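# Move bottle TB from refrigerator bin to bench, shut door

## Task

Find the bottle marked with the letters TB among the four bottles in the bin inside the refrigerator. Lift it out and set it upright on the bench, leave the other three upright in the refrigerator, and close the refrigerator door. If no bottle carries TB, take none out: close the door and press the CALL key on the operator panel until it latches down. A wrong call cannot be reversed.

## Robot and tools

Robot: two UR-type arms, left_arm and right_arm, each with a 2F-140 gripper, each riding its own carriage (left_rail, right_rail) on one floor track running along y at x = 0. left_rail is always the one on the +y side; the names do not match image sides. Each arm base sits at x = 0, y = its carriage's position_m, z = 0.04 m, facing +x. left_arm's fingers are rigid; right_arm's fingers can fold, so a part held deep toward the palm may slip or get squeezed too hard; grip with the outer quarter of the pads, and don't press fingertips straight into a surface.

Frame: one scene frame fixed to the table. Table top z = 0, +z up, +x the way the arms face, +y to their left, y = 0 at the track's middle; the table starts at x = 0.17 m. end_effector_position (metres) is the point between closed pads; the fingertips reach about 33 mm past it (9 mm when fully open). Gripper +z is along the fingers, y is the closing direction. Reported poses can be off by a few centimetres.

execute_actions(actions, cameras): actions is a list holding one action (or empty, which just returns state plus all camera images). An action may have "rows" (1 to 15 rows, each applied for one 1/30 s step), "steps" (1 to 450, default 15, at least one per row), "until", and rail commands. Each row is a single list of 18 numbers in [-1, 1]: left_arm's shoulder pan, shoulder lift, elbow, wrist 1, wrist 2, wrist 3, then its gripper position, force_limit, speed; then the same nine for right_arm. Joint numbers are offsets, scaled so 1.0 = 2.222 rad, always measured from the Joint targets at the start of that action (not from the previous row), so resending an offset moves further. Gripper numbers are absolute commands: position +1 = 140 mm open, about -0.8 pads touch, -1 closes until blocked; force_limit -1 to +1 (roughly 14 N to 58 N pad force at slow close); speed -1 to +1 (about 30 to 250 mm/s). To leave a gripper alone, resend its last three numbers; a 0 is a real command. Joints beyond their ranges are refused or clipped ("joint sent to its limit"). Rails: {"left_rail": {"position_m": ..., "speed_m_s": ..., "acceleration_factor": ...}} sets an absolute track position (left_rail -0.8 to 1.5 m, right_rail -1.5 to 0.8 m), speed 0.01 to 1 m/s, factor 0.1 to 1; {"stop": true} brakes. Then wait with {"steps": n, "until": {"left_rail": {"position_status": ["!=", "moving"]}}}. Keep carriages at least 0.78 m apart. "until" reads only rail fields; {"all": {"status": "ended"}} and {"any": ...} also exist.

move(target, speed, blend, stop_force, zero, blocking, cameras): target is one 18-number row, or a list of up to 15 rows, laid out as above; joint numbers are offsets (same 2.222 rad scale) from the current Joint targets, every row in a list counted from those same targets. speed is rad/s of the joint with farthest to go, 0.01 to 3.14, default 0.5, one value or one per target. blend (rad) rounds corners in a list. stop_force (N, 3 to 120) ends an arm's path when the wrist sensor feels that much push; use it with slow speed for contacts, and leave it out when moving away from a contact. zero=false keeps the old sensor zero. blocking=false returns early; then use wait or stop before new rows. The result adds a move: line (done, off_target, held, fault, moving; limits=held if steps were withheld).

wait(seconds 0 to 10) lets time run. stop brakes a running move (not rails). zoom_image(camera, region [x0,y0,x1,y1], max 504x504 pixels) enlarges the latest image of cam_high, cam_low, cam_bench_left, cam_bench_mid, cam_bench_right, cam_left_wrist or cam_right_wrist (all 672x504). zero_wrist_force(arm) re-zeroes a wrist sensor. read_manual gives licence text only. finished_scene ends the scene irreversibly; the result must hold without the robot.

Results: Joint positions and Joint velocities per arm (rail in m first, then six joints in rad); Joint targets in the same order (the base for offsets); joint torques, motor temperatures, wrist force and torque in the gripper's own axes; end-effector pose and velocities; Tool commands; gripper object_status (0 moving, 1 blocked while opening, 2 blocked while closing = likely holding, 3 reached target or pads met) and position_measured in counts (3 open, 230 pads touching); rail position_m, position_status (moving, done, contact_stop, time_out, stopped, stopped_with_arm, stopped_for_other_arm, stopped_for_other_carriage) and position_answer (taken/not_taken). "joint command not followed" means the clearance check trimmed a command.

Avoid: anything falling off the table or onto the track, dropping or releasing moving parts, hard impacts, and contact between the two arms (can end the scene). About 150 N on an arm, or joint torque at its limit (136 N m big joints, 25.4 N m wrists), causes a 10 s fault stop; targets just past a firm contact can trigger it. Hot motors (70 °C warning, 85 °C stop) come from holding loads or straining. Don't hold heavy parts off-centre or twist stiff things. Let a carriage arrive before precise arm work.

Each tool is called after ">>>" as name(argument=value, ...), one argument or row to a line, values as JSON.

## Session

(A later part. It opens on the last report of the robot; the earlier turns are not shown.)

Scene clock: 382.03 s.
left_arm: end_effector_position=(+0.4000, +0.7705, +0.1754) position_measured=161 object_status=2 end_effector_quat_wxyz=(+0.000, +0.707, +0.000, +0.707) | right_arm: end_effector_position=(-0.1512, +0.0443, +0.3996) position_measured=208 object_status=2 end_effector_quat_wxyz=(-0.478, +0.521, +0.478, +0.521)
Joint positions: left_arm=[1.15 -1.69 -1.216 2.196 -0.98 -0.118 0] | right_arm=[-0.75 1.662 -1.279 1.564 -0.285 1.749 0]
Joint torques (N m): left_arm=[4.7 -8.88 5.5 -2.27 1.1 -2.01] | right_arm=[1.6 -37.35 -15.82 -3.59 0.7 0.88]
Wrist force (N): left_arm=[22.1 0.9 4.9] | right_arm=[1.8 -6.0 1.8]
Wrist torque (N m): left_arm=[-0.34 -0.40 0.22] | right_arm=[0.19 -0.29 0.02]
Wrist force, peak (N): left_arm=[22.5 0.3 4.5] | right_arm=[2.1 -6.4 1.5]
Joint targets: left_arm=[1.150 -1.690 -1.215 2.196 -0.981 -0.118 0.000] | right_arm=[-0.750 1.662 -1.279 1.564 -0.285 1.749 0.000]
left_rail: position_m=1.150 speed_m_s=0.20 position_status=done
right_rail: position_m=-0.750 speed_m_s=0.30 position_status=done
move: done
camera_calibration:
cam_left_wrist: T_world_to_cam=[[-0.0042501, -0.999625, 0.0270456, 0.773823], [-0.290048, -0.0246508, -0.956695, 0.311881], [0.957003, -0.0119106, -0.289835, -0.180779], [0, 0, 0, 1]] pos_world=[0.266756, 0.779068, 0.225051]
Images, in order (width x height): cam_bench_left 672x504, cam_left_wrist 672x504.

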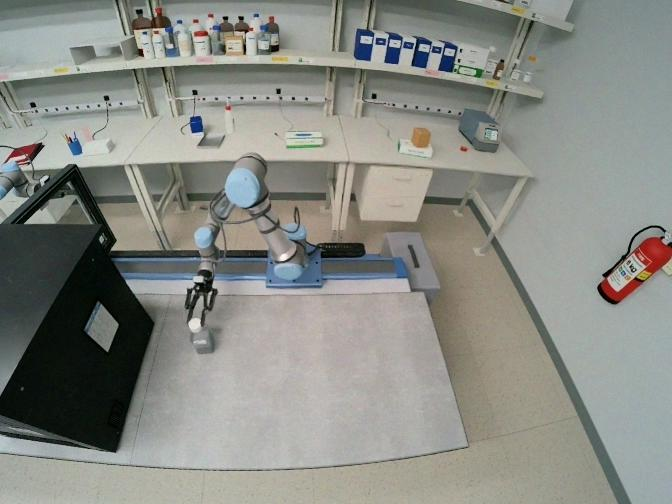

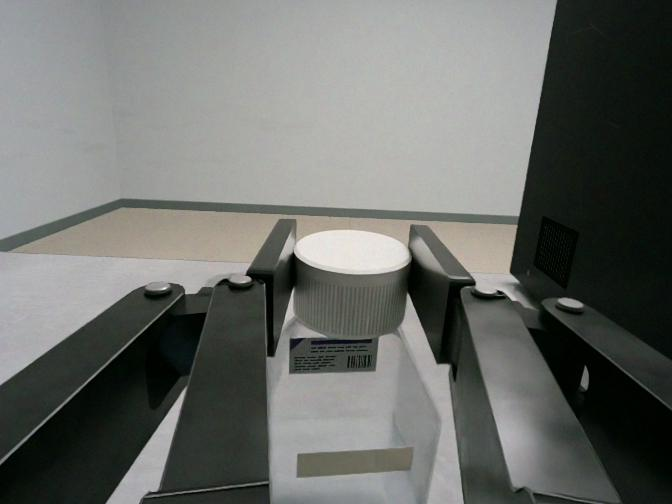

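>>> move(
  target=[0.0481,0.0126,-0.0134,0.0008,0.0475,0,-1,0,-1,0,0,0,0,0,0,-1,-0.5,-1],
  speed=0.06,
  cameras=["cam_left_wrist"],
)

Scene clock: 388.17 s.
left_arm: end_effector_position=(+0.4397, +0.7709, +0.1714) position_measured=161 object_status=2 end_effector_quat_wxyz=(+0.000, +0.707, +0.000, +0.707) | right_arm: end_effector_position=(-0.1512, +0.0443, +0.3996) position_measured=208 object_status=2 end_effector_quat_wxyz=(-0.478, +0.521, +0.478, +0.521)
Joint positions: left_arm=[1.15 -1.583 -1.187 2.167 -0.979 -0.013 0] | right_arm=[-0.75 1.662 -1.279 1.564 -0.285 1.749 0]
Joint torques (N m): left_arm=[7.33 -10.47 -24.33 2.12 3.52 -2.02] | right_arm=[2.14 -37.14 -15.45 -3.5 0.69 0.93]
Wrist force (N): left_arm=[22.5 -2.5 -1.3] | right_arm=[1.4 -6.3 1.4]
Wrist torque (N m): left_arm=[-0.26 -0.48 -0.06] | right_arm=[0.14 -0.21 0.02]
Wrist force, peak (N): left_arm=[23.6 1.3 4.6] | right_arm=[1.6 -6.4 1.6]
Joint targets: left_arm=[1.150 -1.583 -1.187 2.167 -0.979 -0.013 0.000] | right_arm=[-0.750 1.662 -1.279 1.564 -0.285 1.749 0.000]
left_rail: position_m=1.150 speed_m_s=0.20 position_status=done
right_rail: position_m=-0.750 speed_m_s=0.30 position_status=done
move: done
camera_calibration:
cam_left_wrist: T_world_to_cam=[[-0.00289056, -0.99963, 0.0270434, 0.773891], [-0.290017, -0.0250432, -0.956694, 0.31987], [0.957017, -0.0106084, -0.289837, -0.220947], [0, 0, 0, 1]] pos_world=[0.306455, 0.779272, 0.221051]
Images, in order (width x height): cam_left_wrist 672x504.

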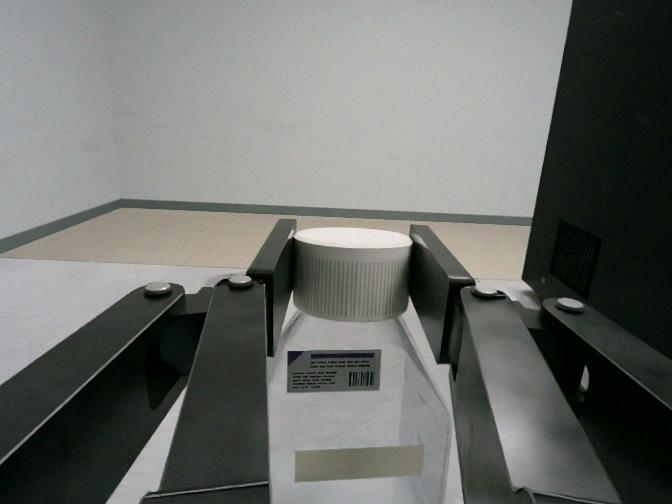

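>>> move(
  target=[0,0,0,0,0,0,-0.055,0,-1,0,0,0,0,0,0,-1,-0.5,-1],
  cameras=["cam_left_wrist"],
)

Scene clock: 389.33 s.
left_arm: end_effector_position=(+0.4398, +0.7709, +0.1713) position_measured=136 object_status=0 end_effector_quat_wxyz=(+0.000, +0.707, +0.000, +0.707) | right_arm: end_effector_position=(-0.1512, +0.0443, +0.3996) position_measured=208 object_status=2 end_effector_quat_wxyz=(-0.478, +0.521, +0.478, +0.521)
Joint positions: left_arm=[1.15 -1.583 -1.187 2.167 -0.979 -0.013 0] | right_arm=[-0.75 1.662 -1.279 1.564 -0.285 1.749 0]
Joint torques (N m): left_arm=[3.73 -33.43 -24.26 1.7 0.99 -1.9] | right_arm=[1.7 -36.61 -15.8 -3.41 0.56 0.92]
Wrist force (N): left_arm=[0.7 -1.1 1.3] | right_arm=[1.3 -5.9 1.5]
Wrist torque (N m): left_arm=[-0.27 -0.07 0.15] | right_arm=[0.23 -0.19 0.02]
Wrist force, peak (N): left_arm=[22.8 -2.6 -1.5] | right_arm=[1.9 -6.2 1.6]
Joint targets: left_arm=[1.150 -1.583 -1.187 2.167 -0.979 -0.013 0.000] | right_arm=[-0.750 1.662 -1.279 1.564 -0.285 1.749 0.000]
left_rail: position_m=1.150 speed_m_s=0.20 position_status=done
right_rail: position_m=-0.750 speed_m_s=0.30 position_status=done
move: done
camera_calibration:
cam_left_wrist: T_world_to_cam=[[-0.00292007, -0.999633, 0.026948, 0.773924], [-0.290017, -0.0249434, -0.956696, 0.319822], [0.957017, -0.010609, -0.289837, -0.221042], [0, 0, 0, 1]] pos_world=[0.306555, 0.779272, 0.221051]
Images, in order (width x height): cam_left_wrist 672x504.

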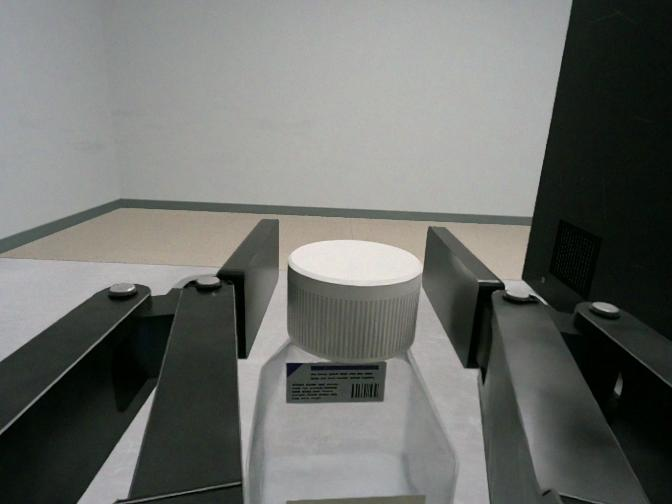

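>>> wait(
  seconds=0.5,
  cameras=["cam_left_wrist","cam_bench_left"],
)

>>> zoom_image(
  camera="cam_bench_left",
  region=[140, 260, 280, 400],
)

Scene clock: 390.20 s.
left_arm: end_effector_position=(+0.4398, +0.7709, +0.1714) position_measured=136 object_status=3 end_effector_quat_wxyz=(+0.000, +0.707, +0.000, +0.707) | right_arm: end_effector_position=(-0.1512, +0.0443, +0.3996) position_measured=208 object_status=2 end_effector_quat_wxyz=(-0.478, +0.521, +0.478, +0.521)
Joint positions: left_arm=[1.15 -1.583 -1.187 2.167 -0.979 -0.013 0] | right_arm=[-0.75 1.662 -1.279 1.564 -0.285 1.749 0]
Joint torques (N m): left_arm=[0.24 -39.92 -24.46 1.29 -1.75 -1.91] | right_arm=[2.42 -36.98 -16.03 -3.36 0.6 0.93]
Wrist force (N): left_arm=[0.7 -1.2 1.3] | right_arm=[1.7 -5.9 1.0]
Wrist torque (N m): left_arm=[-0.30 -0.07 0.15] | right_arm=[0.23 -0.26 0.01]
Wrist force, peak (N): left_arm=[0.9 -1.3 1.6] | right_arm=[1.9 -6.5 1.6]
Joint targets: left_arm=[1.150 -1.583 -1.187 2.167 -0.979 -0.013 0.000] | right_arm=[-0.750 1.662 -1.279 1.564 -0.285 1.749 0.000]
Tool commands: left_gripper/position=-0.055 left_gripper/force_limit=+0.0 left_gripper/speed=-1.0 right_gripper/position=-1.0 right_gripper/force_limit=-0.5 right_gripper/speed=-1.0
left_rail: position_m=1.150 speed_m_s=0.20 position_status=done
right_rail: position_m=-0.750 speed_m_s=0.30 position_status=done
wait: 0.50 s; at rest from the start
camera_calibration:
cam_left_wrist: T_world_to_cam=[[-0.00289056, -0.99963, 0.0270434, 0.773892], [-0.290017, -0.0250432, -0.956694, 0.319899], [0.957017, -0.0106084, -0.289837, -0.221043], [0, 0, 0, 1]] pos_world=[0.306555, 0.779272, 0.221051]
Images, in order (width x height): cam_bench_left 672x504, cam_left_wrist 672x504.

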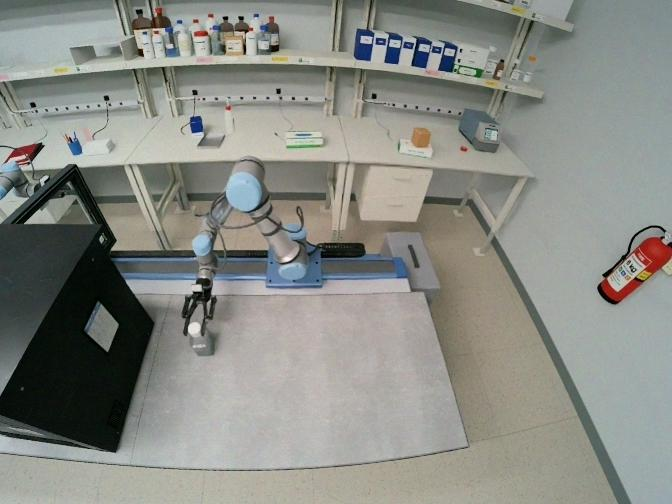

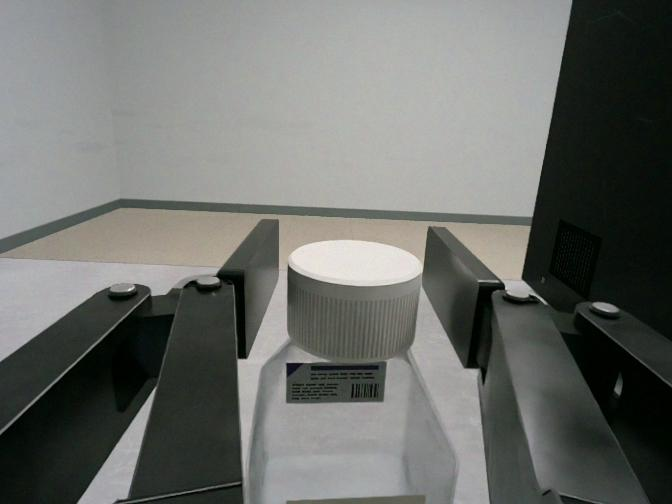

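Scaled by 3.600 from the camera's 672x504 image, which has a finer 960x720 frame.

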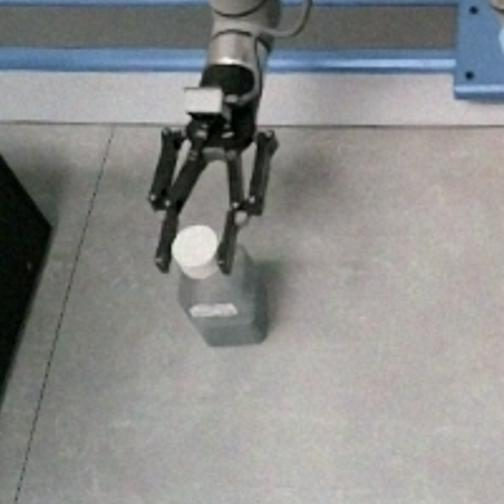

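>>> move(
  target=[-0.2806,-0.0948,-0.0215,0.1159,-0.2802,0,-0.055,0,-1,0,0,0,0,0,0,-1,-0.5,-1],
  speed=0.3,
)

>>> execute_actions(
  actions=[
    {"left_rail":{"position_m":0.72,"speed_m_s":0.2},"steps":200,"until":{"all":{"status":"ended"}}},
  ],
  cameras=["cam_left_wrist","cam_right_wrist"],
)

>>> zoom_image(
  camera="cam_left_wrist",
  region=[200, 100, 540, 350],
)

Scene clock: 393.97 s.
left_arm: end_effector_position=(+0.2001, +0.7748, +0.2624) position_measured=136 object_status=3 end_effector_quat_wxyz=(+0.000, +0.707, +0.000, +0.707) | right_arm: end_effector_position=(-0.1512, +0.0443, +0.3996) position_measured=208 object_status=2 end_effector_quat_wxyz=(-0.478, +0.521, +0.478, +0.521)
Joint positions: left_arm=[1.15 -2.206 -1.398 2.119 -0.722 -0.635 0] | right_arm=[-0.75 1.662 -1.279 1.564 -0.285 1.749 0]
Joint torques (N m): left_arm=[-8.51 -34.23 -31.64 3.6 -2.97 -1.92] | right_arm=[1.76 -36.77 -15.89 -3.42 0.61 1.08]
Wrist force (N): left_arm=[0.6 -1.5 1.5] | right_arm=[1.6 -6.2 1.5]
Wrist torque (N m): left_arm=[-0.42 -0.08 0.15] | right_arm=[0.15 -0.26 0.02]
Wrist force, peak (N): left_arm=[0.5 -1.8 2.8] | right_arm=[1.5 -6.3 1.5]
Joint targets: left_arm=[1.150 -2.207 -1.398 2.119 -0.721 -0.635 0.000] | right_arm=[-0.750 1.662 -1.279 1.564 -0.285 1.749 0.000]
left_rail: position_m=1.150 speed_m_s=0.20 position_status=done
right_rail: position_m=-0.750 speed_m_s=0.30 position_status=done
move: done

Scene clock: 397.17 s.
left_arm: end_effector_position=(+0.2000, +0.3448, +0.2625) position_measured=136 object_status=3 end_effector_quat_wxyz=(+0.000, +0.707, +0.000, +0.707) | right_arm: end_effector_position=(-0.1512, +0.0443, +0.3996) position_measured=208 object_status=2 end_effector_quat_wxyz=(-0.478, +0.521, +0.478, +0.521)
Joint positions: left_arm=[0.72 -2.207 -1.398 2.119 -0.721 -0.635 0] | right_arm=[-0.75 1.662 -1.279 1.564 -0.285 1.749 0]
Joint torques (N m): left_arm=[-7.5 -33.5 -24.45 2.26 -2.54 -1.97] | right_arm=[1.73 -36.7 -16.07 -3.38 0.66 1.1]
Wrist force (N): left_arm=[0.5 -1.5 1.6] | right_arm=[1.5 -6.0 1.5]
Wrist torque (N m): left_arm=[-0.42 -0.04 0.15] | right_arm=[0.19 -0.23 0.02]
Wrist force, peak (N): left_arm=[0.7 -1.9 1.6] | right_arm=[1.6 -6.4 1.6]
Joint targets: left_arm=[0.720 -2.207 -1.398 2.119 -0.721 -0.635 0.000] | right_arm=[-0.750 1.662 -1.279 1.564 -0.285 1.749 0.000]
Tool commands: left_gripper/position=-0.055 left_gripper/force_limit=+0.0 left_gripper/speed=-1.0 right_gripper/position=-1.0 right_gripper/force_limit=-0.5 right_gripper/speed=-1.0
left_rail: position_m=0.720 speed_m_s=0.20 position_status=done
right_rail: position_m=-0.750 speed_m_s=0.30 position_status=done
camera_calibration:
cam_left_wrist: T_world_to_cam=[[-0.00378336, -0.999605, 0.027851, 0.344785], [-0.290345, -0.0255533, -0.956581, 0.327103], [0.956915, -0.0117055, -0.290134, 0.0308517], [0, 0, 0, 1]] pos_world=[0.0667548, 0.353368, 0.312249]
cam_right_wrist: T_world_to_cam=[[0.990447, -0.133004, -0.0363833, 0.17117], [-0.0733485, -0.28475, -0.955791, 0.401202], [0.116764, 0.94933, -0.291786, 0.235511], [0, 0, 0, 1]] pos_world=[-0.167607, -0.0865686, 0.458412]
Images, in order (width x height): cam_left_wrist 672x504, cam_right_wrist 672x504.

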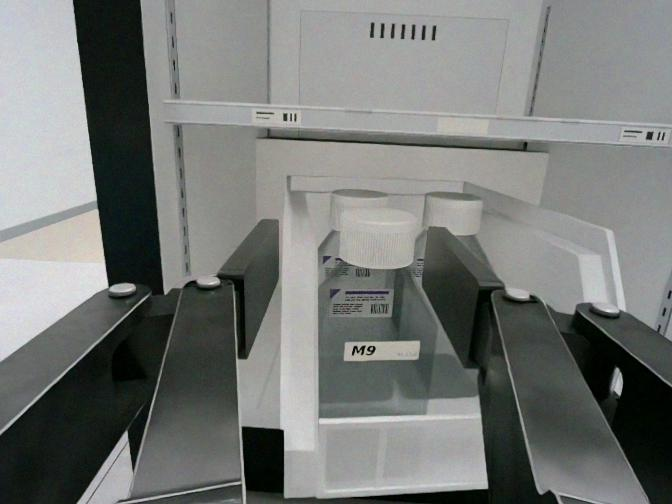

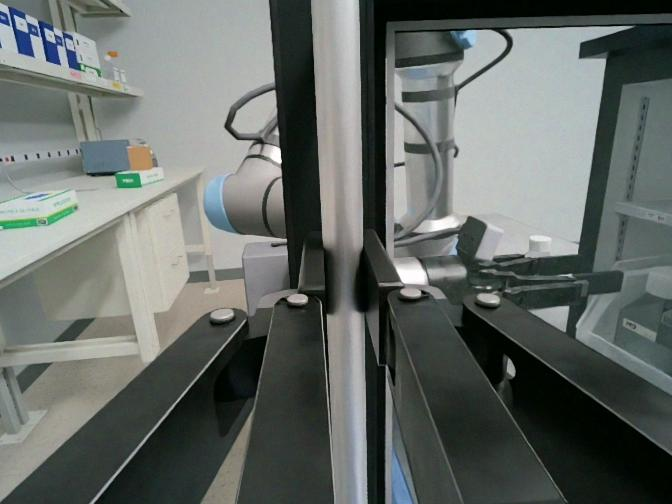

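Scaled by 1.482 from the camera's 672x504 image, which has a finer 960x720 frame.

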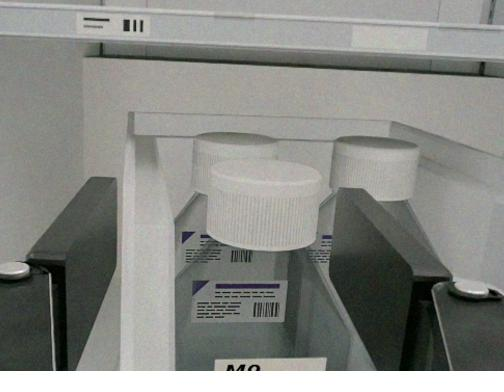

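>>> execute_actions(
  actions=[
    {"left_rail":{"position_m":0.702,"speed_m_s":0.1},"steps":100,"until":{"all":{"status":"ended"}}},
  ],
)

>>> move(
  target=[0.1175,-0.0125,0.0149,-0.0024,0.1169,0,-0.055,0,-1,0,0,0,0,0,0,-1,-0.5,-1],
  speed=0.12,
  stop_force=8,
  cameras=["cam_left_wrist"],
)

Scene clock: 399.57 s.
left_arm: end_effector_position=(+0.2000, +0.3268, +0.2625) position_measured=136 object_status=3 end_effector_quat_wxyz=(+0.000, +0.707, +0.000, +0.707) | right_arm: end_effector_position=(-0.1512, +0.0443, +0.3996) position_measured=208 object_status=2 end_effector_quat_wxyz=(-0.478, +0.521, +0.478, +0.521)
Joint positions: left_arm=[0.702 -2.207 -1.398 2.119 -0.721 -0.635 0] | right_arm=[-0.75 1.662 -1.279 1.564 -0.285 1.749 0]
Joint torques (N m): left_arm=[-6.44 -32.74 -18.78 1.28 -2.52 -1.88] | right_arm=[1.25 -36.51 -15.85 -3.4 0.61 1]
Wrist force (N): left_arm=[0.5 -1.5 1.7] | right_arm=[1.7 -6.2 1.6]
Wrist torque (N m): left_arm=[-0.42 -0.05 0.14] | right_arm=[0.17 -0.27 0.02]
Wrist force, peak (N): left_arm=[0.5 -1.8 1.7] | right_arm=[1.5 -6.5 1.4]
Joint targets: left_arm=[0.702 -2.207 -1.398 2.119 -0.721 -0.635 0.000] | right_arm=[-0.750 1.662 -1.279 1.564 -0.285 1.749 0.000]
Tool commands: left_gripper/position=-0.055 left_gripper/force_limit=+0.0 left_gripper/speed=-1.0 right_gripper/position=-1.0 right_gripper/force_limit=-0.5 right_gripper/speed=-1.0
left_rail: position_m=0.702 speed_m_s=0.10 position_status=done
right_rail: position_m=-0.750 speed_m_s=0.30 position_status=done

Scene clock: 402.83 s.
left_arm: end_effector_position=(+0.3054, +0.3234, +0.2628) position_measured=136 object_status=3 end_effector_quat_wxyz=(+0.000, +0.707, +0.001, +0.707) | right_arm: end_effector_position=(-0.1512, +0.0443, +0.3996) position_measured=208 object_status=2 end_effector_quat_wxyz=(-0.478, +0.521, +0.478, +0.521)
Joint positions: left_arm=[0.702 -1.945 -1.426 2.152 -0.727 -0.376 0] | right_arm=[-0.75 1.662 -1.279 1.564 -0.285 1.749 0]
Joint torques (N m): left_arm=[6.74 -33.68 -2.6 -1.46 2.96 -1.85] | right_arm=[1.7 -36.81 -15.66 -3.36 0.59 1.1]
Wrist force (N): left_arm=[0.2 -0.7 1.6] | right_arm=[1.4 -5.9 1.5]
Wrist torque (N m): left_arm=[-0.21 0.04 0.17] | right_arm=[0.22 -0.22 0.02]
Wrist force, peak (N): left_arm=[0.8 -1.4 2.1] | right_arm=[1.7 -6.3 1.6]
Joint targets: left_arm=[0.702 -1.945 -1.426 2.152 -0.727 -0.376 0.000] | right_arm=[-0.750 1.662 -1.279 1.564 -0.285 1.749 0.000]
left_rail: position_m=0.702 speed_m_s=0.10 position_status=done
right_rail: position_m=-0.750 speed_m_s=0.30 position_status=done
move: done
camera_calibration:
cam_left_wrist: T_world_to_cam=[[-0.0024276, -0.999609, 0.0278452, 0.323357], [-0.290221, -0.0259425, -0.956608, 0.357528], [0.956957, -0.0104035, -0.290045, -0.0705434], [0, 0, 0, 1]] pos_world=[0.172054, 0.331772, 0.312549]
Images, in order (width x height): cam_left_wrist 672x504.

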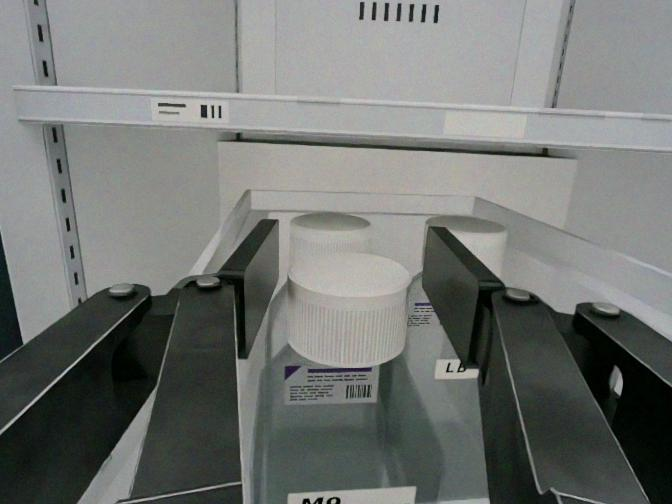

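>>> execute_actions(
  actions=[
    {"rows":[[0,0,0,0,0,0,-1,0,-1,0,0,0,0,0,0,-1,-0.5,-1]],"steps":60},
  ],
)

>>> move(
  target=[0,-0.026,-0.0165,0.0425,0,0,-1,0,-1,0,0,0,0,0,0,-1,-0.5,-1],
  speed=0.06,
  stop_force=25,
  cameras=["cam_left_wrist"],
)

>>> zoom_image(
  camera="cam_left_wrist",
  region=[240, 240, 440, 440],
)

Scene clock: 405.57 s.
left_arm: end_effector_position=(+0.3054, +0.3234, +0.2628) position_measured=161 object_status=2 end_effector_quat_wxyz=(+0.000, +0.707, +0.001, +0.707) | right_arm: end_effector_position=(-0.1512, +0.0443, +0.3996) position_measured=208 object_status=2 end_effector_quat_wxyz=(-0.478, +0.521, +0.478, +0.521)
Joint positions: left_arm=[0.702 -1.945 -1.426 2.152 -0.727 -0.376 0] | right_arm=[-0.75 1.662 -1.279 1.564 -0.285 1.749 0]
Joint torques (N m): left_arm=[3.9 -31.93 -6.68 -1.5 2.93 -1.86] | right_arm=[1.77 -36.54 -15.95 -3.26 0.57 1.02]
Wrist force (N): left_arm=[1.4 -2.2 1.2] | right_arm=[1.5 -6.1 1.3]
Wrist torque (N m): left_arm=[-0.26 -0.04 0.22] | right_arm=[0.12 -0.25 0.02]
Wrist force, peak (N): left_arm=[1.7 -2.1 1.3] | right_arm=[1.9 -6.3 1.4]
Joint targets: left_arm=[0.702 -1.945 -1.426 2.152 -0.727 -0.376 0.000] | right_arm=[-0.750 1.662 -1.279 1.564 -0.285 1.749 0.000]
left_rail: position_m=0.702 speed_m_s=0.10 position_status=done
right_rail: position_m=-0.750 speed_m_s=0.30 position_status=done

Scene clock: 408.13 s.
left_arm: end_effector_position=(+0.3058, +0.3245, +0.2945) position_measured=161 object_status=2 end_effector_quat_wxyz=(+0.000, +0.707, +0.001, +0.707) | right_arm: end_effector_position=(-0.1512, +0.0443, +0.3996) position_measured=208 object_status=2 end_effector_quat_wxyz=(-0.478, +0.521, +0.478, +0.521)
Joint positions: left_arm=[0.702 -1.945 -1.484 2.115 -0.632 -0.376 0] | right_arm=[-0.75 1.662 -1.279 1.564 -0.285 1.749 0]
Joint torques (N m): left_arm=[-0.97 -32.48 -33.99 3.65 2.48 -1.76] | right_arm=[2.03 -35.73 -16.04 -3.23 0.69 1.11]
Wrist force (N): left_arm=[-4.3 -0.9 2.2] | right_arm=[2.0 -5.9 1.7]
Wrist torque (N m): left_arm=[-0.24 0.11 0.17] | right_arm=[0.22 -0.25 0.02]
Wrist force, peak (N): left_arm=[-4.9 -1.3 1.9] | right_arm=[2.1 -6.4 1.5]
Joint targets: left_arm=[0.702 -1.945 -1.484 2.115 -0.632 -0.376 0.000] | right_arm=[-0.750 1.662 -1.279 1.564 -0.285 1.749 0.000]
left_rail: position_m=0.702 speed_m_s=0.10 position_status=done
right_rail: position_m=-0.750 speed_m_s=0.30 position_status=done
move: done
camera_calibration:
cam_left_wrist: T_world_to_cam=[[-0.00239808, -0.999607, 0.0279406, 0.323536], [-0.290221, -0.0260424, -0.956605, 0.388058], [0.956957, -0.0104029, -0.290044, -0.0618164], [0, 0, 0, 1]] pos_world=[0.172554, 0.332872, 0.344249]
Images, in order (width x height): cam_left_wrist 672x504.

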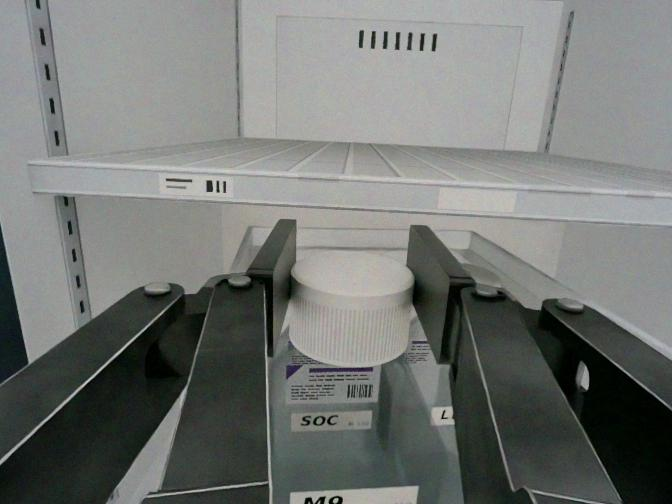

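Scaled by 2.520 from the camera's 672x504 image, which has a finer 960x720 frame.

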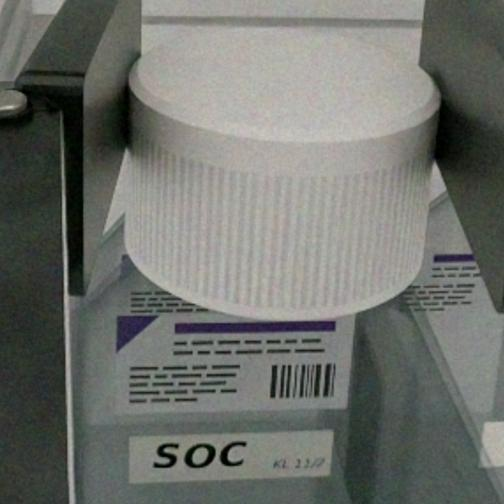

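>>> move(
  target=[0,0.026,0.0165,-0.0425,0,0,-1,0,-1,0,0,0,0,0,0,-1,-0.5,-1],
  speed=0.06,
  cameras=["cam_left_wrist"],
)

>>> move(
  target=[0,0,0,0,0,0,-0.055,0,-1,0,0,0,0,0,0,-1,-0.5,-1],
  cameras=["cam_left_wrist"],
)

>>> zoom_image(
  camera="cam_bench_left",
  region=[160, 300, 240, 380],
)

Scene clock: 410.97 s.
left_arm: end_effector_position=(+0.3054, +0.3234, +0.2629) position_measured=161 object_status=2 end_effector_quat_wxyz=(+0.000, +0.707, +0.001, +0.707) | right_arm: end_effector_position=(-0.1512, +0.0443, +0.3996) position_measured=208 object_status=2 end_effector_quat_wxyz=(-0.478, +0.521, +0.478, +0.521)
Joint positions: left_arm=[0.702 -1.945 -1.426 2.152 -0.727 -0.376 0] | right_arm=[-0.75 1.662 -1.279 1.564 -0.285 1.749 0]
Joint torques (N m): left_arm=[-4.66 -11.83 -2.75 -1 1.96 -1.78] | right_arm=[1.55 -36.07 -16.18 -3.23 0.67 1.13]
Wrist force (N): left_arm=[-4.4 -1.0 1.7] | right_arm=[2.2 -6.0 1.4]
Wrist torque (N m): left_arm=[-0.27 0.11 0.17] | right_arm=[0.22 -0.27 0.02]
Wrist force, peak (N): left_arm=[-4.8 -0.8 2.4] | right_arm=[2.2 -6.4 1.5]
Joint targets: left_arm=[0.702 -1.945 -1.426 2.152 -0.727 -0.376 0.000] | right_arm=[-0.750 1.662 -1.279 1.564 -0.285 1.749 0.000]
left_rail: position_m=0.702 speed_m_s=0.10 position_status=done
right_rail: position_m=-0.750 speed_m_s=0.30 position_status=done
move: done
camera_calibration:
cam_left_wrist: T_world_to_cam=[[-0.00239808, -0.999607, 0.0279406, 0.323318], [-0.290221, -0.0260424, -0.956605, 0.357656], [0.956957, -0.0104029, -0.290044, -0.0705147], [0, 0, 0, 1]] pos_world=[0.172054, 0.331772, 0.312649]
Images, in order (width x height): cam_left_wrist 672x504.

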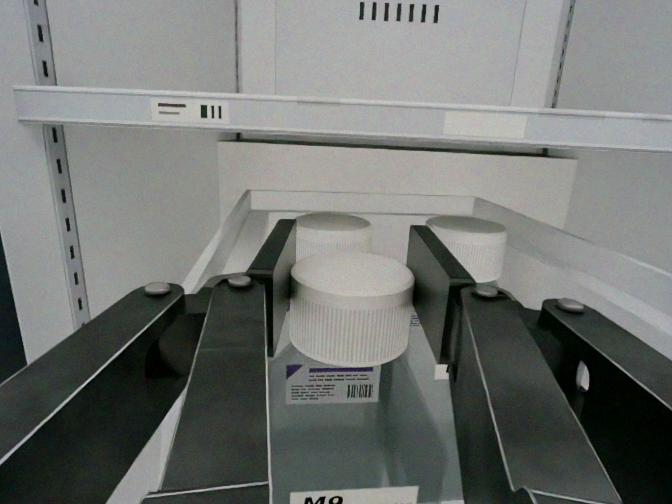

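Scene clock: 411.77 s.
left_arm: end_effector_position=(+0.3054, +0.3234, +0.2628) position_measured=136 object_status=0 end_effector_quat_wxyz=(+0.000, +0.707, +0.001, +0.707) | right_arm: end_effector_position=(-0.1512, +0.0443, +0.3996) position_measured=208 object_status=2 end_effector_quat_wxyz=(-0.478, +0.521, +0.478, +0.521)
Joint positions: left_arm=[0.702 -1.945 -1.426 2.152 -0.727 -0.376 0] | right_arm=[-0.75 1.662 -1.279 1.564 -0.285 1.749 0]
Joint torques (N m): left_arm=[-7.08 -9.8 -2.16 -1.52 1.83 -1.74] | right_arm=[2.12 -35.9 -16.38 -3.27 0.7 1.06]
Wrist force (N): left_arm=[0.3 -1.0 1.8] | right_arm=[1.6 -6.0 1.6]
Wrist torque (N m): left_arm=[-0.27 0.01 0.17] | right_arm=[0.20 -0.26 0.03]
Wrist force, peak (N): left_arm=[-4.6 -1.0 1.8] | right_arm=[2.2 -6.3 1.5]
Joint targets: left_arm=[0.702 -1.945 -1.426 2.152 -0.727 -0.376 0.000] | right_arm=[-0.750 1.662 -1.279 1.564 -0.285 1.749 0.000]
left_rail: position_m=0.702 speed_m_s=0.10 position_status=done
right_rail: position_m=-0.750 speed_m_s=0.30 position_status=done
move: done
camera_calibration:
cam_left_wrist: T_world_to_cam=[[-0.00239808, -0.999607, 0.0279406, 0.323321], [-0.290221, -0.0260424, -0.956605, 0.35756], [0.956957, -0.0104029, -0.290044, -0.0705438], [0, 0, 0, 1]] pos_world=[0.172054, 0.331772, 0.312549]
Images, in order (width x height): cam_left_wrist 672x504.

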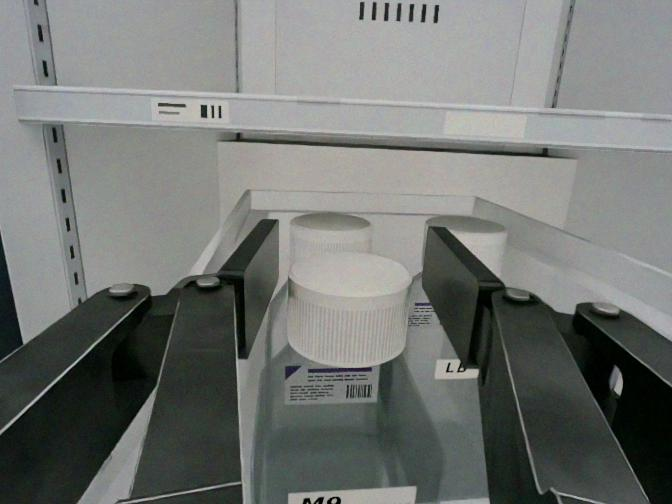

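This scene's latest camera images include none from cam_bench_left. They are from: cam_left_wrist. cam_bench_left's image comes with the result of a call that names it in "cameras".

>>> move(
  target=[-0.1175,0.0125,-0.0149,0.0024,-0.1169,0,-0.055,0,-1,0,0,0,0,0,0,-1,-0.5,-1],
  speed=0.25,
  cameras=["cam_low","cam_bench_left"],
)

>>> zoom_image(
  camera="cam_low",
  region=[480, 220, 640, 360],
)

>>> zoom_image(
  camera="cam_bench_left",
  region=[160, 300, 240, 380],
)

Scene clock: 414.07 s.
left_arm: end_effector_position=(+0.2001, +0.3268, +0.2625) position_measured=136 object_status=3 end_effector_quat_wxyz=(+0.000, +0.707, +0.000, +0.707) | right_arm: end_effector_position=(-0.1512, +0.0443, +0.3996) position_measured=208 object_status=2 end_effector_quat_wxyz=(-0.478, +0.521, +0.478, +0.521)
Joint positions: left_arm=[0.702 -2.206 -1.398 2.119 -0.721 -0.635 0] | right_arm=[-0.75 1.662 -1.279 1.564 -0.285 1.749 0]
Joint torques (N m): left_arm=[-8.75 -10.05 -31.43 3.63 -2.53 -1.67] | right_arm=[1.67 -36.02 -15.69 -3.24 0.78 1.03]
Wrist force (N): left_arm=[0.6 -1.5 1.5] | right_arm=[1.7 -6.2 1.4]
Wrist torque (N m): left_arm=[-0.43 -0.07 0.14] | right_arm=[0.17 -0.29 0.02]
Wrist force, peak (N): left_arm=[0.5 -1.0 3.0] | right_arm=[1.5 -6.3 1.4]
Joint targets: left_arm=[0.702 -2.207 -1.398 2.119 -0.721 -0.635 0.000] | right_arm=[-0.750 1.662 -1.279 1.564 -0.285 1.749 0.000]
left_rail: position_m=0.702 speed_m_s=0.10 position_status=done
right_rail: position_m=-0.750 speed_m_s=0.30 position_status=done
move: done
Images, in order (width x height): cam_low 672x504, cam_bench_left 672x504.

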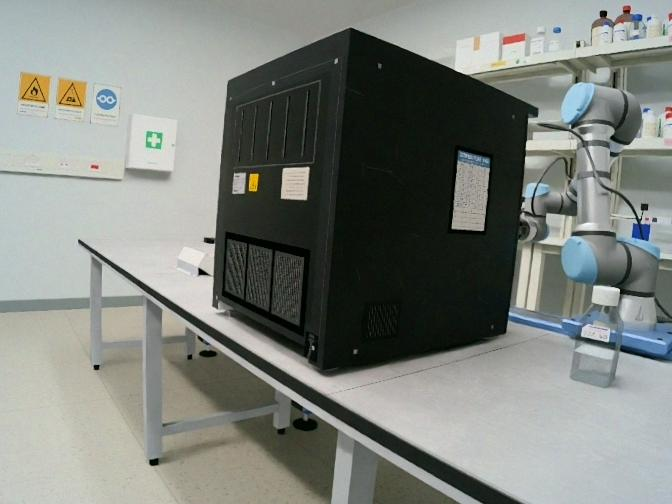

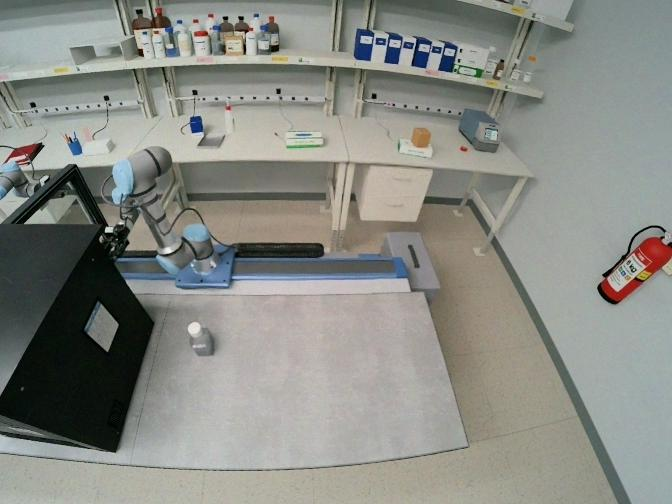

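Scaled by 3.150 from the camera's 672x504 image, which has a finer 960x720 frame.

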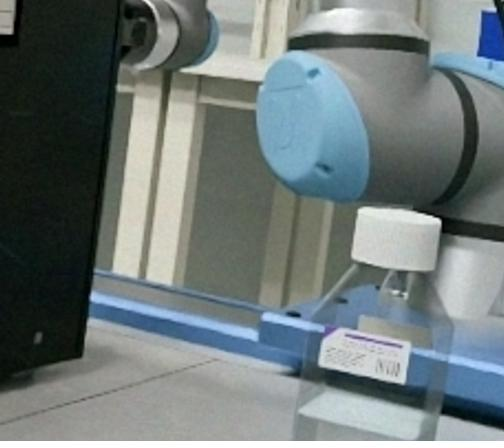

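Scaled by 6.300 from the camera's 672x504 image, which has a finer 960x720 frame.

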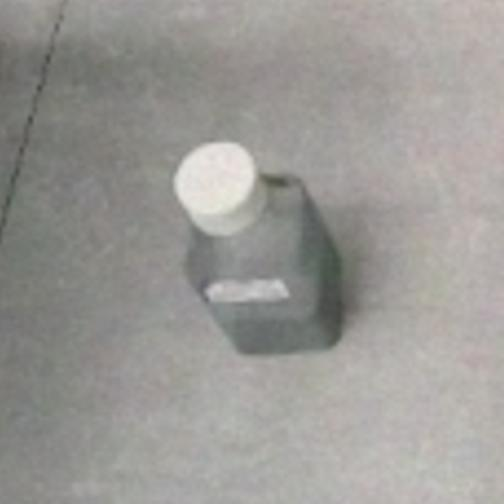

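>>> zoom_image(
  camera="cam_low",
  region=[560, 280, 640, 392],
)

Scaled by 4.500 from the camera's 672x504 image, which has a finer 960x720 frame.

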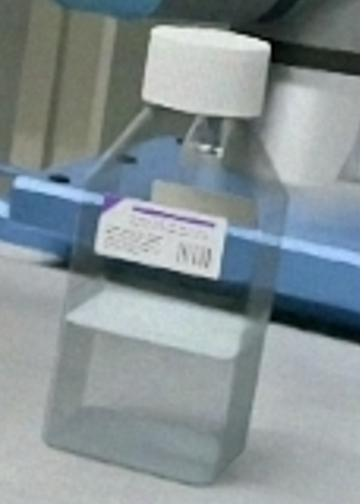

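>>> execute_actions(
  actions=[
    {"left_rail":{"position_m":1.15,"speed_m_s":0.25},"steps":150,"until":{"all":{"status":"ended"}}},
  ],
)

>>> move(
  target=[0.1477,0.0724,0.0459,-0.1183,0.1472,0,-0.055,0,-1,0,0,0,0,0,0,-1,-0.5,-1],
  speed=0.4,
  cameras=["cam_left_wrist"],
)

>>> zoom_image(
  camera="cam_left_wrist",
  region=[260, 200, 440, 420],
)

Scene clock: 422.63 s.
left_arm: end_effector_position=(+0.2000, +0.7748, +0.2625) position_measured=136 object_status=3 end_effector_quat_wxyz=(+0.000, +0.707, +0.000, +0.707) | right_arm: end_effector_position=(-0.1512, +0.0443, +0.3996) position_measured=208 object_status=2 end_effector_quat_wxyz=(-0.478, +0.521, +0.478, +0.521)
Joint positions: left_arm=[1.15 -2.207 -1.398 2.119 -0.721 -0.635 0] | right_arm=[-0.75 1.662 -1.279 1.564 -0.285 1.749 0]
Joint torques (N m): left_arm=[-5.94 -24.37 -20.99 2.61 -2.21 -1.57] | right_arm=[1.64 -35.16 -15.91 -3.23 0.87 1.09]
Wrist force (N): left_arm=[0.6 -1.4 1.7] | right_arm=[1.6 -6.0 1.5]
Wrist torque (N m): left_arm=[-0.39 -0.07 0.15] | right_arm=[0.21 -0.25 0.02]
Wrist force, peak (N): left_arm=[0.6 -1.9 1.6] | right_arm=[1.6 -6.5 1.6]
Joint targets: left_arm=[1.150 -2.207 -1.398 2.119 -0.721 -0.635 0.000] | right_arm=[-0.750 1.662 -1.279 1.564 -0.285 1.749 0.000]
Tool commands: left_gripper/position=-0.055 left_gripper/force_limit=+0.0 left_gripper/speed=-1.0 right_gripper/position=-1.0 right_gripper/force_limit=-0.5 right_gripper/speed=-1.0
left_rail: position_m=1.150 speed_m_s=0.25 position_status=done
right_rail: position_m=-0.750 speed_m_s=0.30 position_status=done

Scene clock: 424.13 s.
left_arm: end_effector_position=(+0.3301, +0.7701, +0.1778) position_measured=136 object_status=3 end_effector_quat_wxyz=(+0.000, +0.707, +0.001, +0.707) | right_arm: end_effector_position=(-0.1512, +0.0443, +0.3996) position_measured=208 object_status=2 end_effector_quat_wxyz=(-0.478, +0.521, +0.478, +0.521)
Joint positions: left_arm=[1.15 -1.879 -1.237 2.221 -0.984 -0.309 0] | right_arm=[-0.75 1.662 -1.279 1.564 -0.285 1.749 0]
Joint torques (N m): left_arm=[6.37 -13.58 1.58 -1.46 2.93 -1.5] | right_arm=[1.4 -35.06 -16.12 -3.26 0.95 1.01]
Wrist force (N): left_arm=[0.4 -1.1 1.3] | right_arm=[1.7 -6.0 1.3]
Wrist torque (N m): left_arm=[-0.22 0.01 0.19] | right_arm=[0.21 -0.27 0.02]
Wrist force, peak (N): left_arm=[-0.3 -1.5 3.1] | right_arm=[1.6 -6.4 1.5]
Joint targets: left_arm=[1.150 -1.878 -1.237 2.221 -0.984 -0.308 0.000] | right_arm=[-0.750 1.662 -1.279 1.564 -0.285 1.749 0.000]
left_rail: position_m=1.150 speed_m_s=0.25 position_status=done
right_rail: position_m=-0.750 speed_m_s=0.30 position_status=done
move: done
camera_calibration:
cam_left_wrist: T_world_to_cam=[[-0.00271386, -0.999606, 0.0279345, 0.772442], [-0.290228, -0.0259449, -0.956606, 0.295008], [0.956954, -0.0107035, -0.290044, -0.114048], [0, 0, 0, 1]] pos_world=[0.196854, 0.778571, 0.227549]
Images, in order (width x height): cam_left_wrist 672x504.

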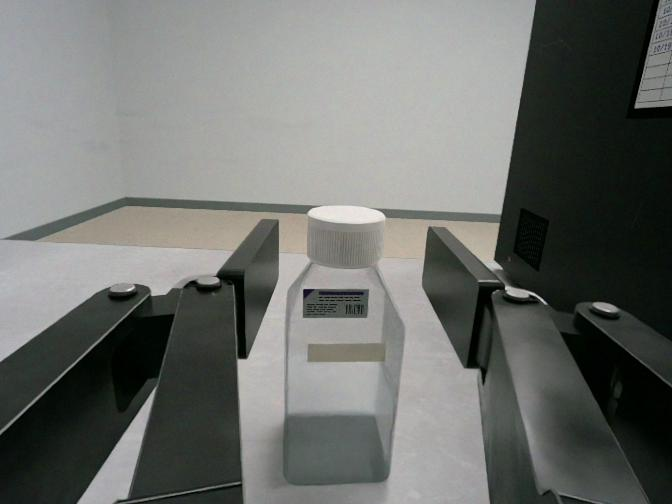

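Scaled by 2.291 from the camera's 672x504 image, which has a finer 960x720 frame.

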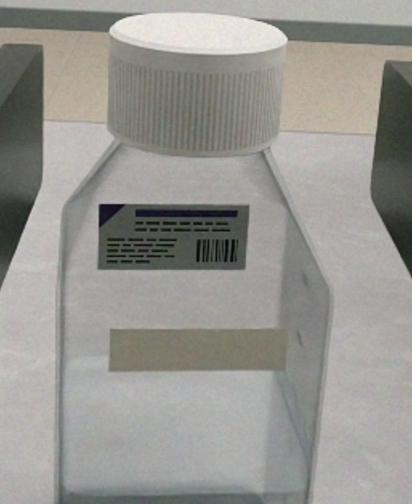

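>>> zoom_image(
  camera="cam_left_wrist",
  region=[360, 270, 420, 380],
)

Scaled by 4.582 from the camera's 672x504 image, which has a finer 960x720 frame.

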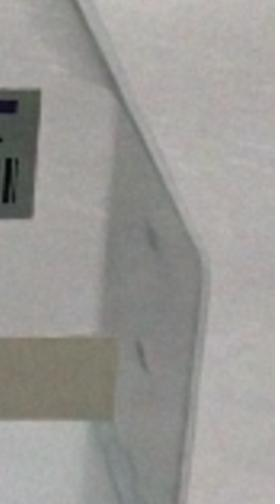

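>>> execute_actions(
  actions=[
    {"left_rail":{"position_m":1.0,"speed_m_s":0.2},"steps":150,"until":{"all":{"status":"ended"}}},
  ],
)

>>> move(
  target=[0.1078,0.1435,-0.2898,0.1464,-0.2457,0,-0.055,0,-1,0,0,0,0,0,0,-1,-0.5,-1],
  speed=0.4,
  cameras=["cam_left_wrist"],
)

>>> zoom_image(
  camera="cam_left_wrist",
  region=[240, 160, 440, 400],
)

Scene clock: 428.00 s.
left_arm: end_effector_position=(+0.3303, +0.6201, +0.1778) position_measured=136 object_status=3 end_effector_quat_wxyz=(+0.000, +0.707, +0.001, +0.707) | right_arm: end_effector_position=(-0.1512, +0.0443, +0.3996) position_measured=208 object_status=2 end_effector_quat_wxyz=(-0.478, +0.521, +0.478, +0.521)
Joint positions: left_arm=[1 -1.878 -1.237 2.221 -0.984 -0.308 0] | right_arm=[-0.75 1.662 -1.279 1.564 -0.285 1.749 0]
Joint torques (N m): left_arm=[4.25 -17.48 -4.11 -1.09 2.65 -1.57] | right_arm=[1.43 -34.84 -16.21 -3.3 1.06 0.91]
Wrist force (N): left_arm=[0.5 -1.2 1.4] | right_arm=[1.4 -6.0 1.5]
Wrist torque (N m): left_arm=[-0.24 -0.02 0.19] | right_arm=[0.20 -0.20 0.02]
Wrist force, peak (N): left_arm=[0.5 -1.6 1.4] | right_arm=[1.8 -6.4 1.5]
Joint targets: left_arm=[1.000 -1.878 -1.237 2.221 -0.984 -0.308 0.000] | right_arm=[-0.750 1.662 -1.279 1.564 -0.285 1.749 0.000]
Tool commands: left_gripper/position=-0.055 left_gripper/force_limit=+0.0 left_gripper/speed=-1.0 right_gripper/position=-1.0 right_gripper/force_limit=-0.5 right_gripper/speed=-1.0
left_rail: position_m=1.000 speed_m_s=0.20 position_status=done
right_rail: position_m=-0.750 speed_m_s=0.30 position_status=done

Scene clock: 430.27 s.
left_arm: end_effector_position=(+0.3142, +0.6442, +0.2003) position_measured=136 object_status=3 end_effector_quat_wxyz=(-0.271, +0.653, +0.271, +0.653) | right_arm: end_effector_position=(-0.1512, +0.0443, +0.3996) position_measured=208 object_status=2 end_effector_quat_wxyz=(-0.478, +0.521, +0.478, +0.521)
Joint positions: left_arm=[1 -1.639 -0.918 1.577 -0.659 -0.854 0] | right_arm=[-0.75 1.662 -1.279 1.564 -0.285 1.749 0]
Joint torques (N m): left_arm=[6.24 -31.3 -32.26 4.03 -2.75 -1.4] | right_arm=[1.81 -35.06 -16.4 -3.24 1.02 0.92]
Wrist force (N): left_arm=[0.3 -1.1 1.7] | right_arm=[1.6 -6.1 1.5]
Wrist torque (N m): left_arm=[-0.31 0.03 0.20] | right_arm=[0.19 -0.26 0.02]
Wrist force, peak (N): left_arm=[0.5 -1.5 1.8] | right_arm=[1.6 -6.4 1.6]
Joint targets: left_arm=[1.000 -1.639 -0.918 1.577 -0.659 -0.854 0.000] | right_arm=[-0.750 1.662 -1.279 1.564 -0.285 1.749 0.000]
left_rail: position_m=1.000 speed_m_s=0.20 position_status=done
right_rail: position_m=-0.750 speed_m_s=0.30 position_status=done
move: done
camera_calibration:
cam_left_wrist: T_world_to_cam=[[0.704753, -0.708912, 0.0276737, 0.236311], [-0.187102, -0.223348, -0.956613, 0.403401], [0.684336, 0.668999, -0.290044, -0.445827], [0, 0, 0, 1]] pos_world=[0.214032, 0.55588, 0.25005]
Images, in order (width x height): cam_left_wrist 672x504.

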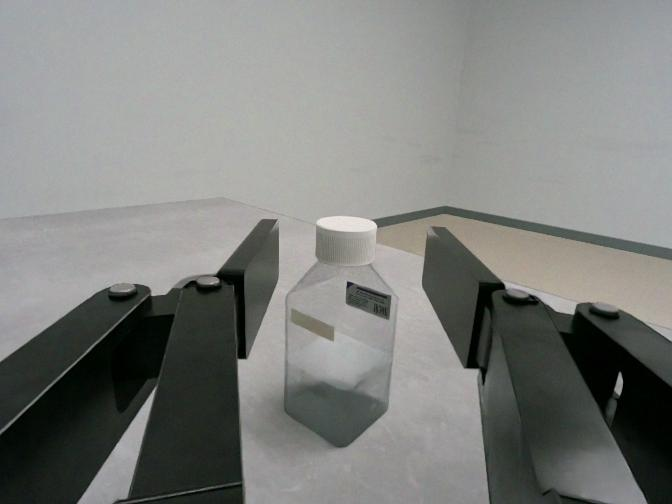

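Scaled by 2.100 from the camera's 672x504 image, which has a finer 960x720 frame.

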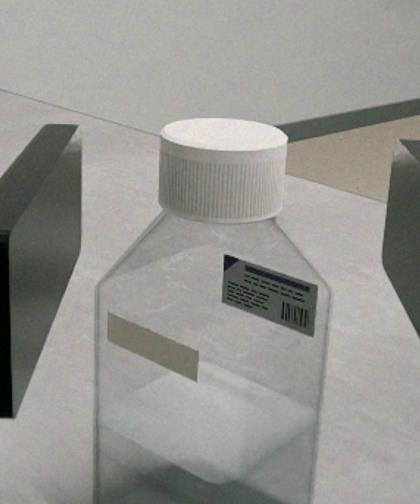

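>>> move(
  target=[-0.1078,-0.1435,0.2898,-0.1464,0.2457,0,-0.055,0,-1,0,0,0,0,0,0,-1,-0.5,-1],
  speed=0.5,
)

>>> execute_actions(
  actions=[
    {"left_rail":{"position_m":1.15,"speed_m_s":0.2},"steps":150,"until":{"all":{"status":"ended"}}},
  ],
)

>>> move(
  target=[0.1168,0.0129,-0.0213,0.0084,0.1167,0,-0.055,0,-1,0,0,0,0,0,0,-1,-0.5,-1],
  speed=0.12,
  stop_force=6,
  cameras=["cam_left_wrist"],
)

Scene clock: 432.87 s.
left_arm: end_effector_position=(+0.3303, +0.6201, +0.1778) position_measured=136 object_status=3 end_effector_quat_wxyz=(+0.000, +0.707, +0.001, +0.707) | right_arm: end_effector_position=(-0.1512, +0.0443, +0.3996) position_measured=208 object_status=2 end_effector_quat_wxyz=(-0.478, +0.521, +0.478, +0.521)
Joint positions: left_arm=[1 -1.878 -1.237 2.221 -0.984 -0.309 0] | right_arm=[-0.75 1.662 -1.279 1.564 -0.285 1.749 0]
Joint torques (N m): left_arm=[-8.72 -38.32 2.1 -1.94 2.98 -1.46] | right_arm=[2.04 -34.96 -15.89 -3.28 1.06 0.81]
Wrist force (N): left_arm=[0.4 -1.3 1.4] | right_arm=[1.5 -5.9 1.6]
Wrist torque (N m): left_arm=[-0.26 0.02 0.20] | right_arm=[0.22 -0.24 0.02]
Wrist force, peak (N): left_arm=[0.5 -1.4 1.9] | right_arm=[1.8 -6.3 1.5]
Joint targets: left_arm=[1.000 -1.878 -1.237 2.221 -0.984 -0.308 0.000] | right_arm=[-0.750 1.662 -1.279 1.564 -0.285 1.749 0.000]
left_rail: position_m=1.000 speed_m_s=0.20 position_status=done
right_rail: position_m=-0.750 speed_m_s=0.30 position_status=done
move: done

Scene clock: 434.67 s.
left_arm: end_effector_position=(+0.3303, +0.7701, +0.1778) position_measured=136 object_status=3 end_effector_quat_wxyz=(+0.000, +0.707, +0.001, +0.707) | right_arm: end_effector_position=(-0.1512, +0.0443, +0.3996) position_measured=208 object_status=2 end_effector_quat_wxyz=(-0.478, +0.521, +0.478, +0.521)
Joint positions: left_arm=[1.15 -1.878 -1.237 2.221 -0.984 -0.308 0] | right_arm=[-0.75 1.662 -1.279 1.564 -0.285 1.749 0]
Joint torques (N m): left_arm=[-7.31 -32.97 -4.75 -0.87 2.77 -1.31] | right_arm=[1.27 -34.54 -16.17 -3.26 1.14 0.9]
Wrist force (N): left_arm=[0.5 -1.0 1.4] | right_arm=[1.5 -6.1 1.5]
Wrist torque (N m): left_arm=[-0.21 -0.02 0.20] | right_arm=[0.19 -0.23 0.02]
Wrist force, peak (N): left_arm=[0.6 -1.5 1.4] | right_arm=[1.8 -6.3 1.4]
Joint targets: left_arm=[1.150 -1.878 -1.237 2.221 -0.984 -0.308 0.000] | right_arm=[-0.750 1.662 -1.279 1.564 -0.285 1.749 0.000]
Tool commands: left_gripper/position=-0.055 left_gripper/force_limit=+0.0 left_gripper/speed=-1.0 right_gripper/position=-1.0 right_gripper/force_limit=-0.5 right_gripper/speed=-1.0
left_rail: position_m=1.150 speed_m_s=0.20 position_status=done
right_rail: position_m=-0.750 speed_m_s=0.30 position_status=done

Scene clock: 437.93 s.
left_arm: end_effector_position=(+0.4263, +0.7704, +0.1778) position_measured=136 object_status=3 end_effector_quat_wxyz=(+0.000, +0.707, +0.001, +0.707) | right_arm: end_effector_position=(-0.1512, +0.0443, +0.3996) position_measured=208 object_status=2 end_effector_quat_wxyz=(-0.478, +0.521, +0.478, +0.521)
Joint positions: left_arm=[1.15 -1.619 -1.208 2.174 -0.966 -0.049 0] | right_arm=[-0.75 1.662 -1.279 1.564 -0.285 1.749 0]
Joint torques (N m): left_arm=[6.73 -16.04 -28.38 2.43 3.05 -1.29] | right_arm=[1.66 -34.62 -16.25 -3.34 1.3 0.76]
Wrist force (N): left_arm=[0.7 -1.2 1.3] | right_arm=[1.7 -6.2 1.5]
Wrist torque (N m): left_arm=[-0.28 -0.07 0.16] | right_arm=[0.17 -0.28 0.02]
Wrist force, peak (N): left_arm=[0.7 -1.5 1.4] | right_arm=[1.8 -6.3 1.7]
Joint targets: left_arm=[1.150 -1.619 -1.208 2.174 -0.966 -0.049 0.000] | right_arm=[-0.750 1.662 -1.279 1.564 -0.285 1.749 0.000]
left_rail: position_m=1.150 speed_m_s=0.20 position_status=done
right_rail: position_m=-0.750 speed_m_s=0.30 position_status=done
move: done
camera_calibration:
cam_left_wrist: T_world_to_cam=[[-0.00249604, -0.999606, 0.0279719, 0.772834], [-0.290103, -0.0260452, -0.956641, 0.322887], [0.956992, -0.0105026, -0.289924, -0.206328], [0, 0, 0, 1]] pos_world=[0.293054, 0.778771, 0.22745]
Images, in order (width x height): cam_left_wrist 672x504.

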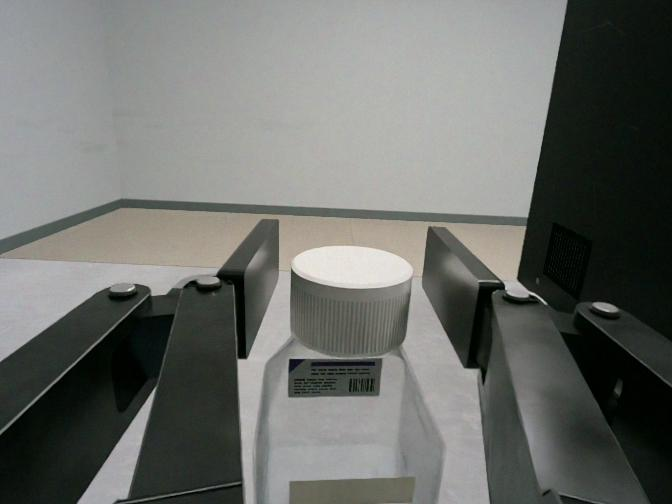

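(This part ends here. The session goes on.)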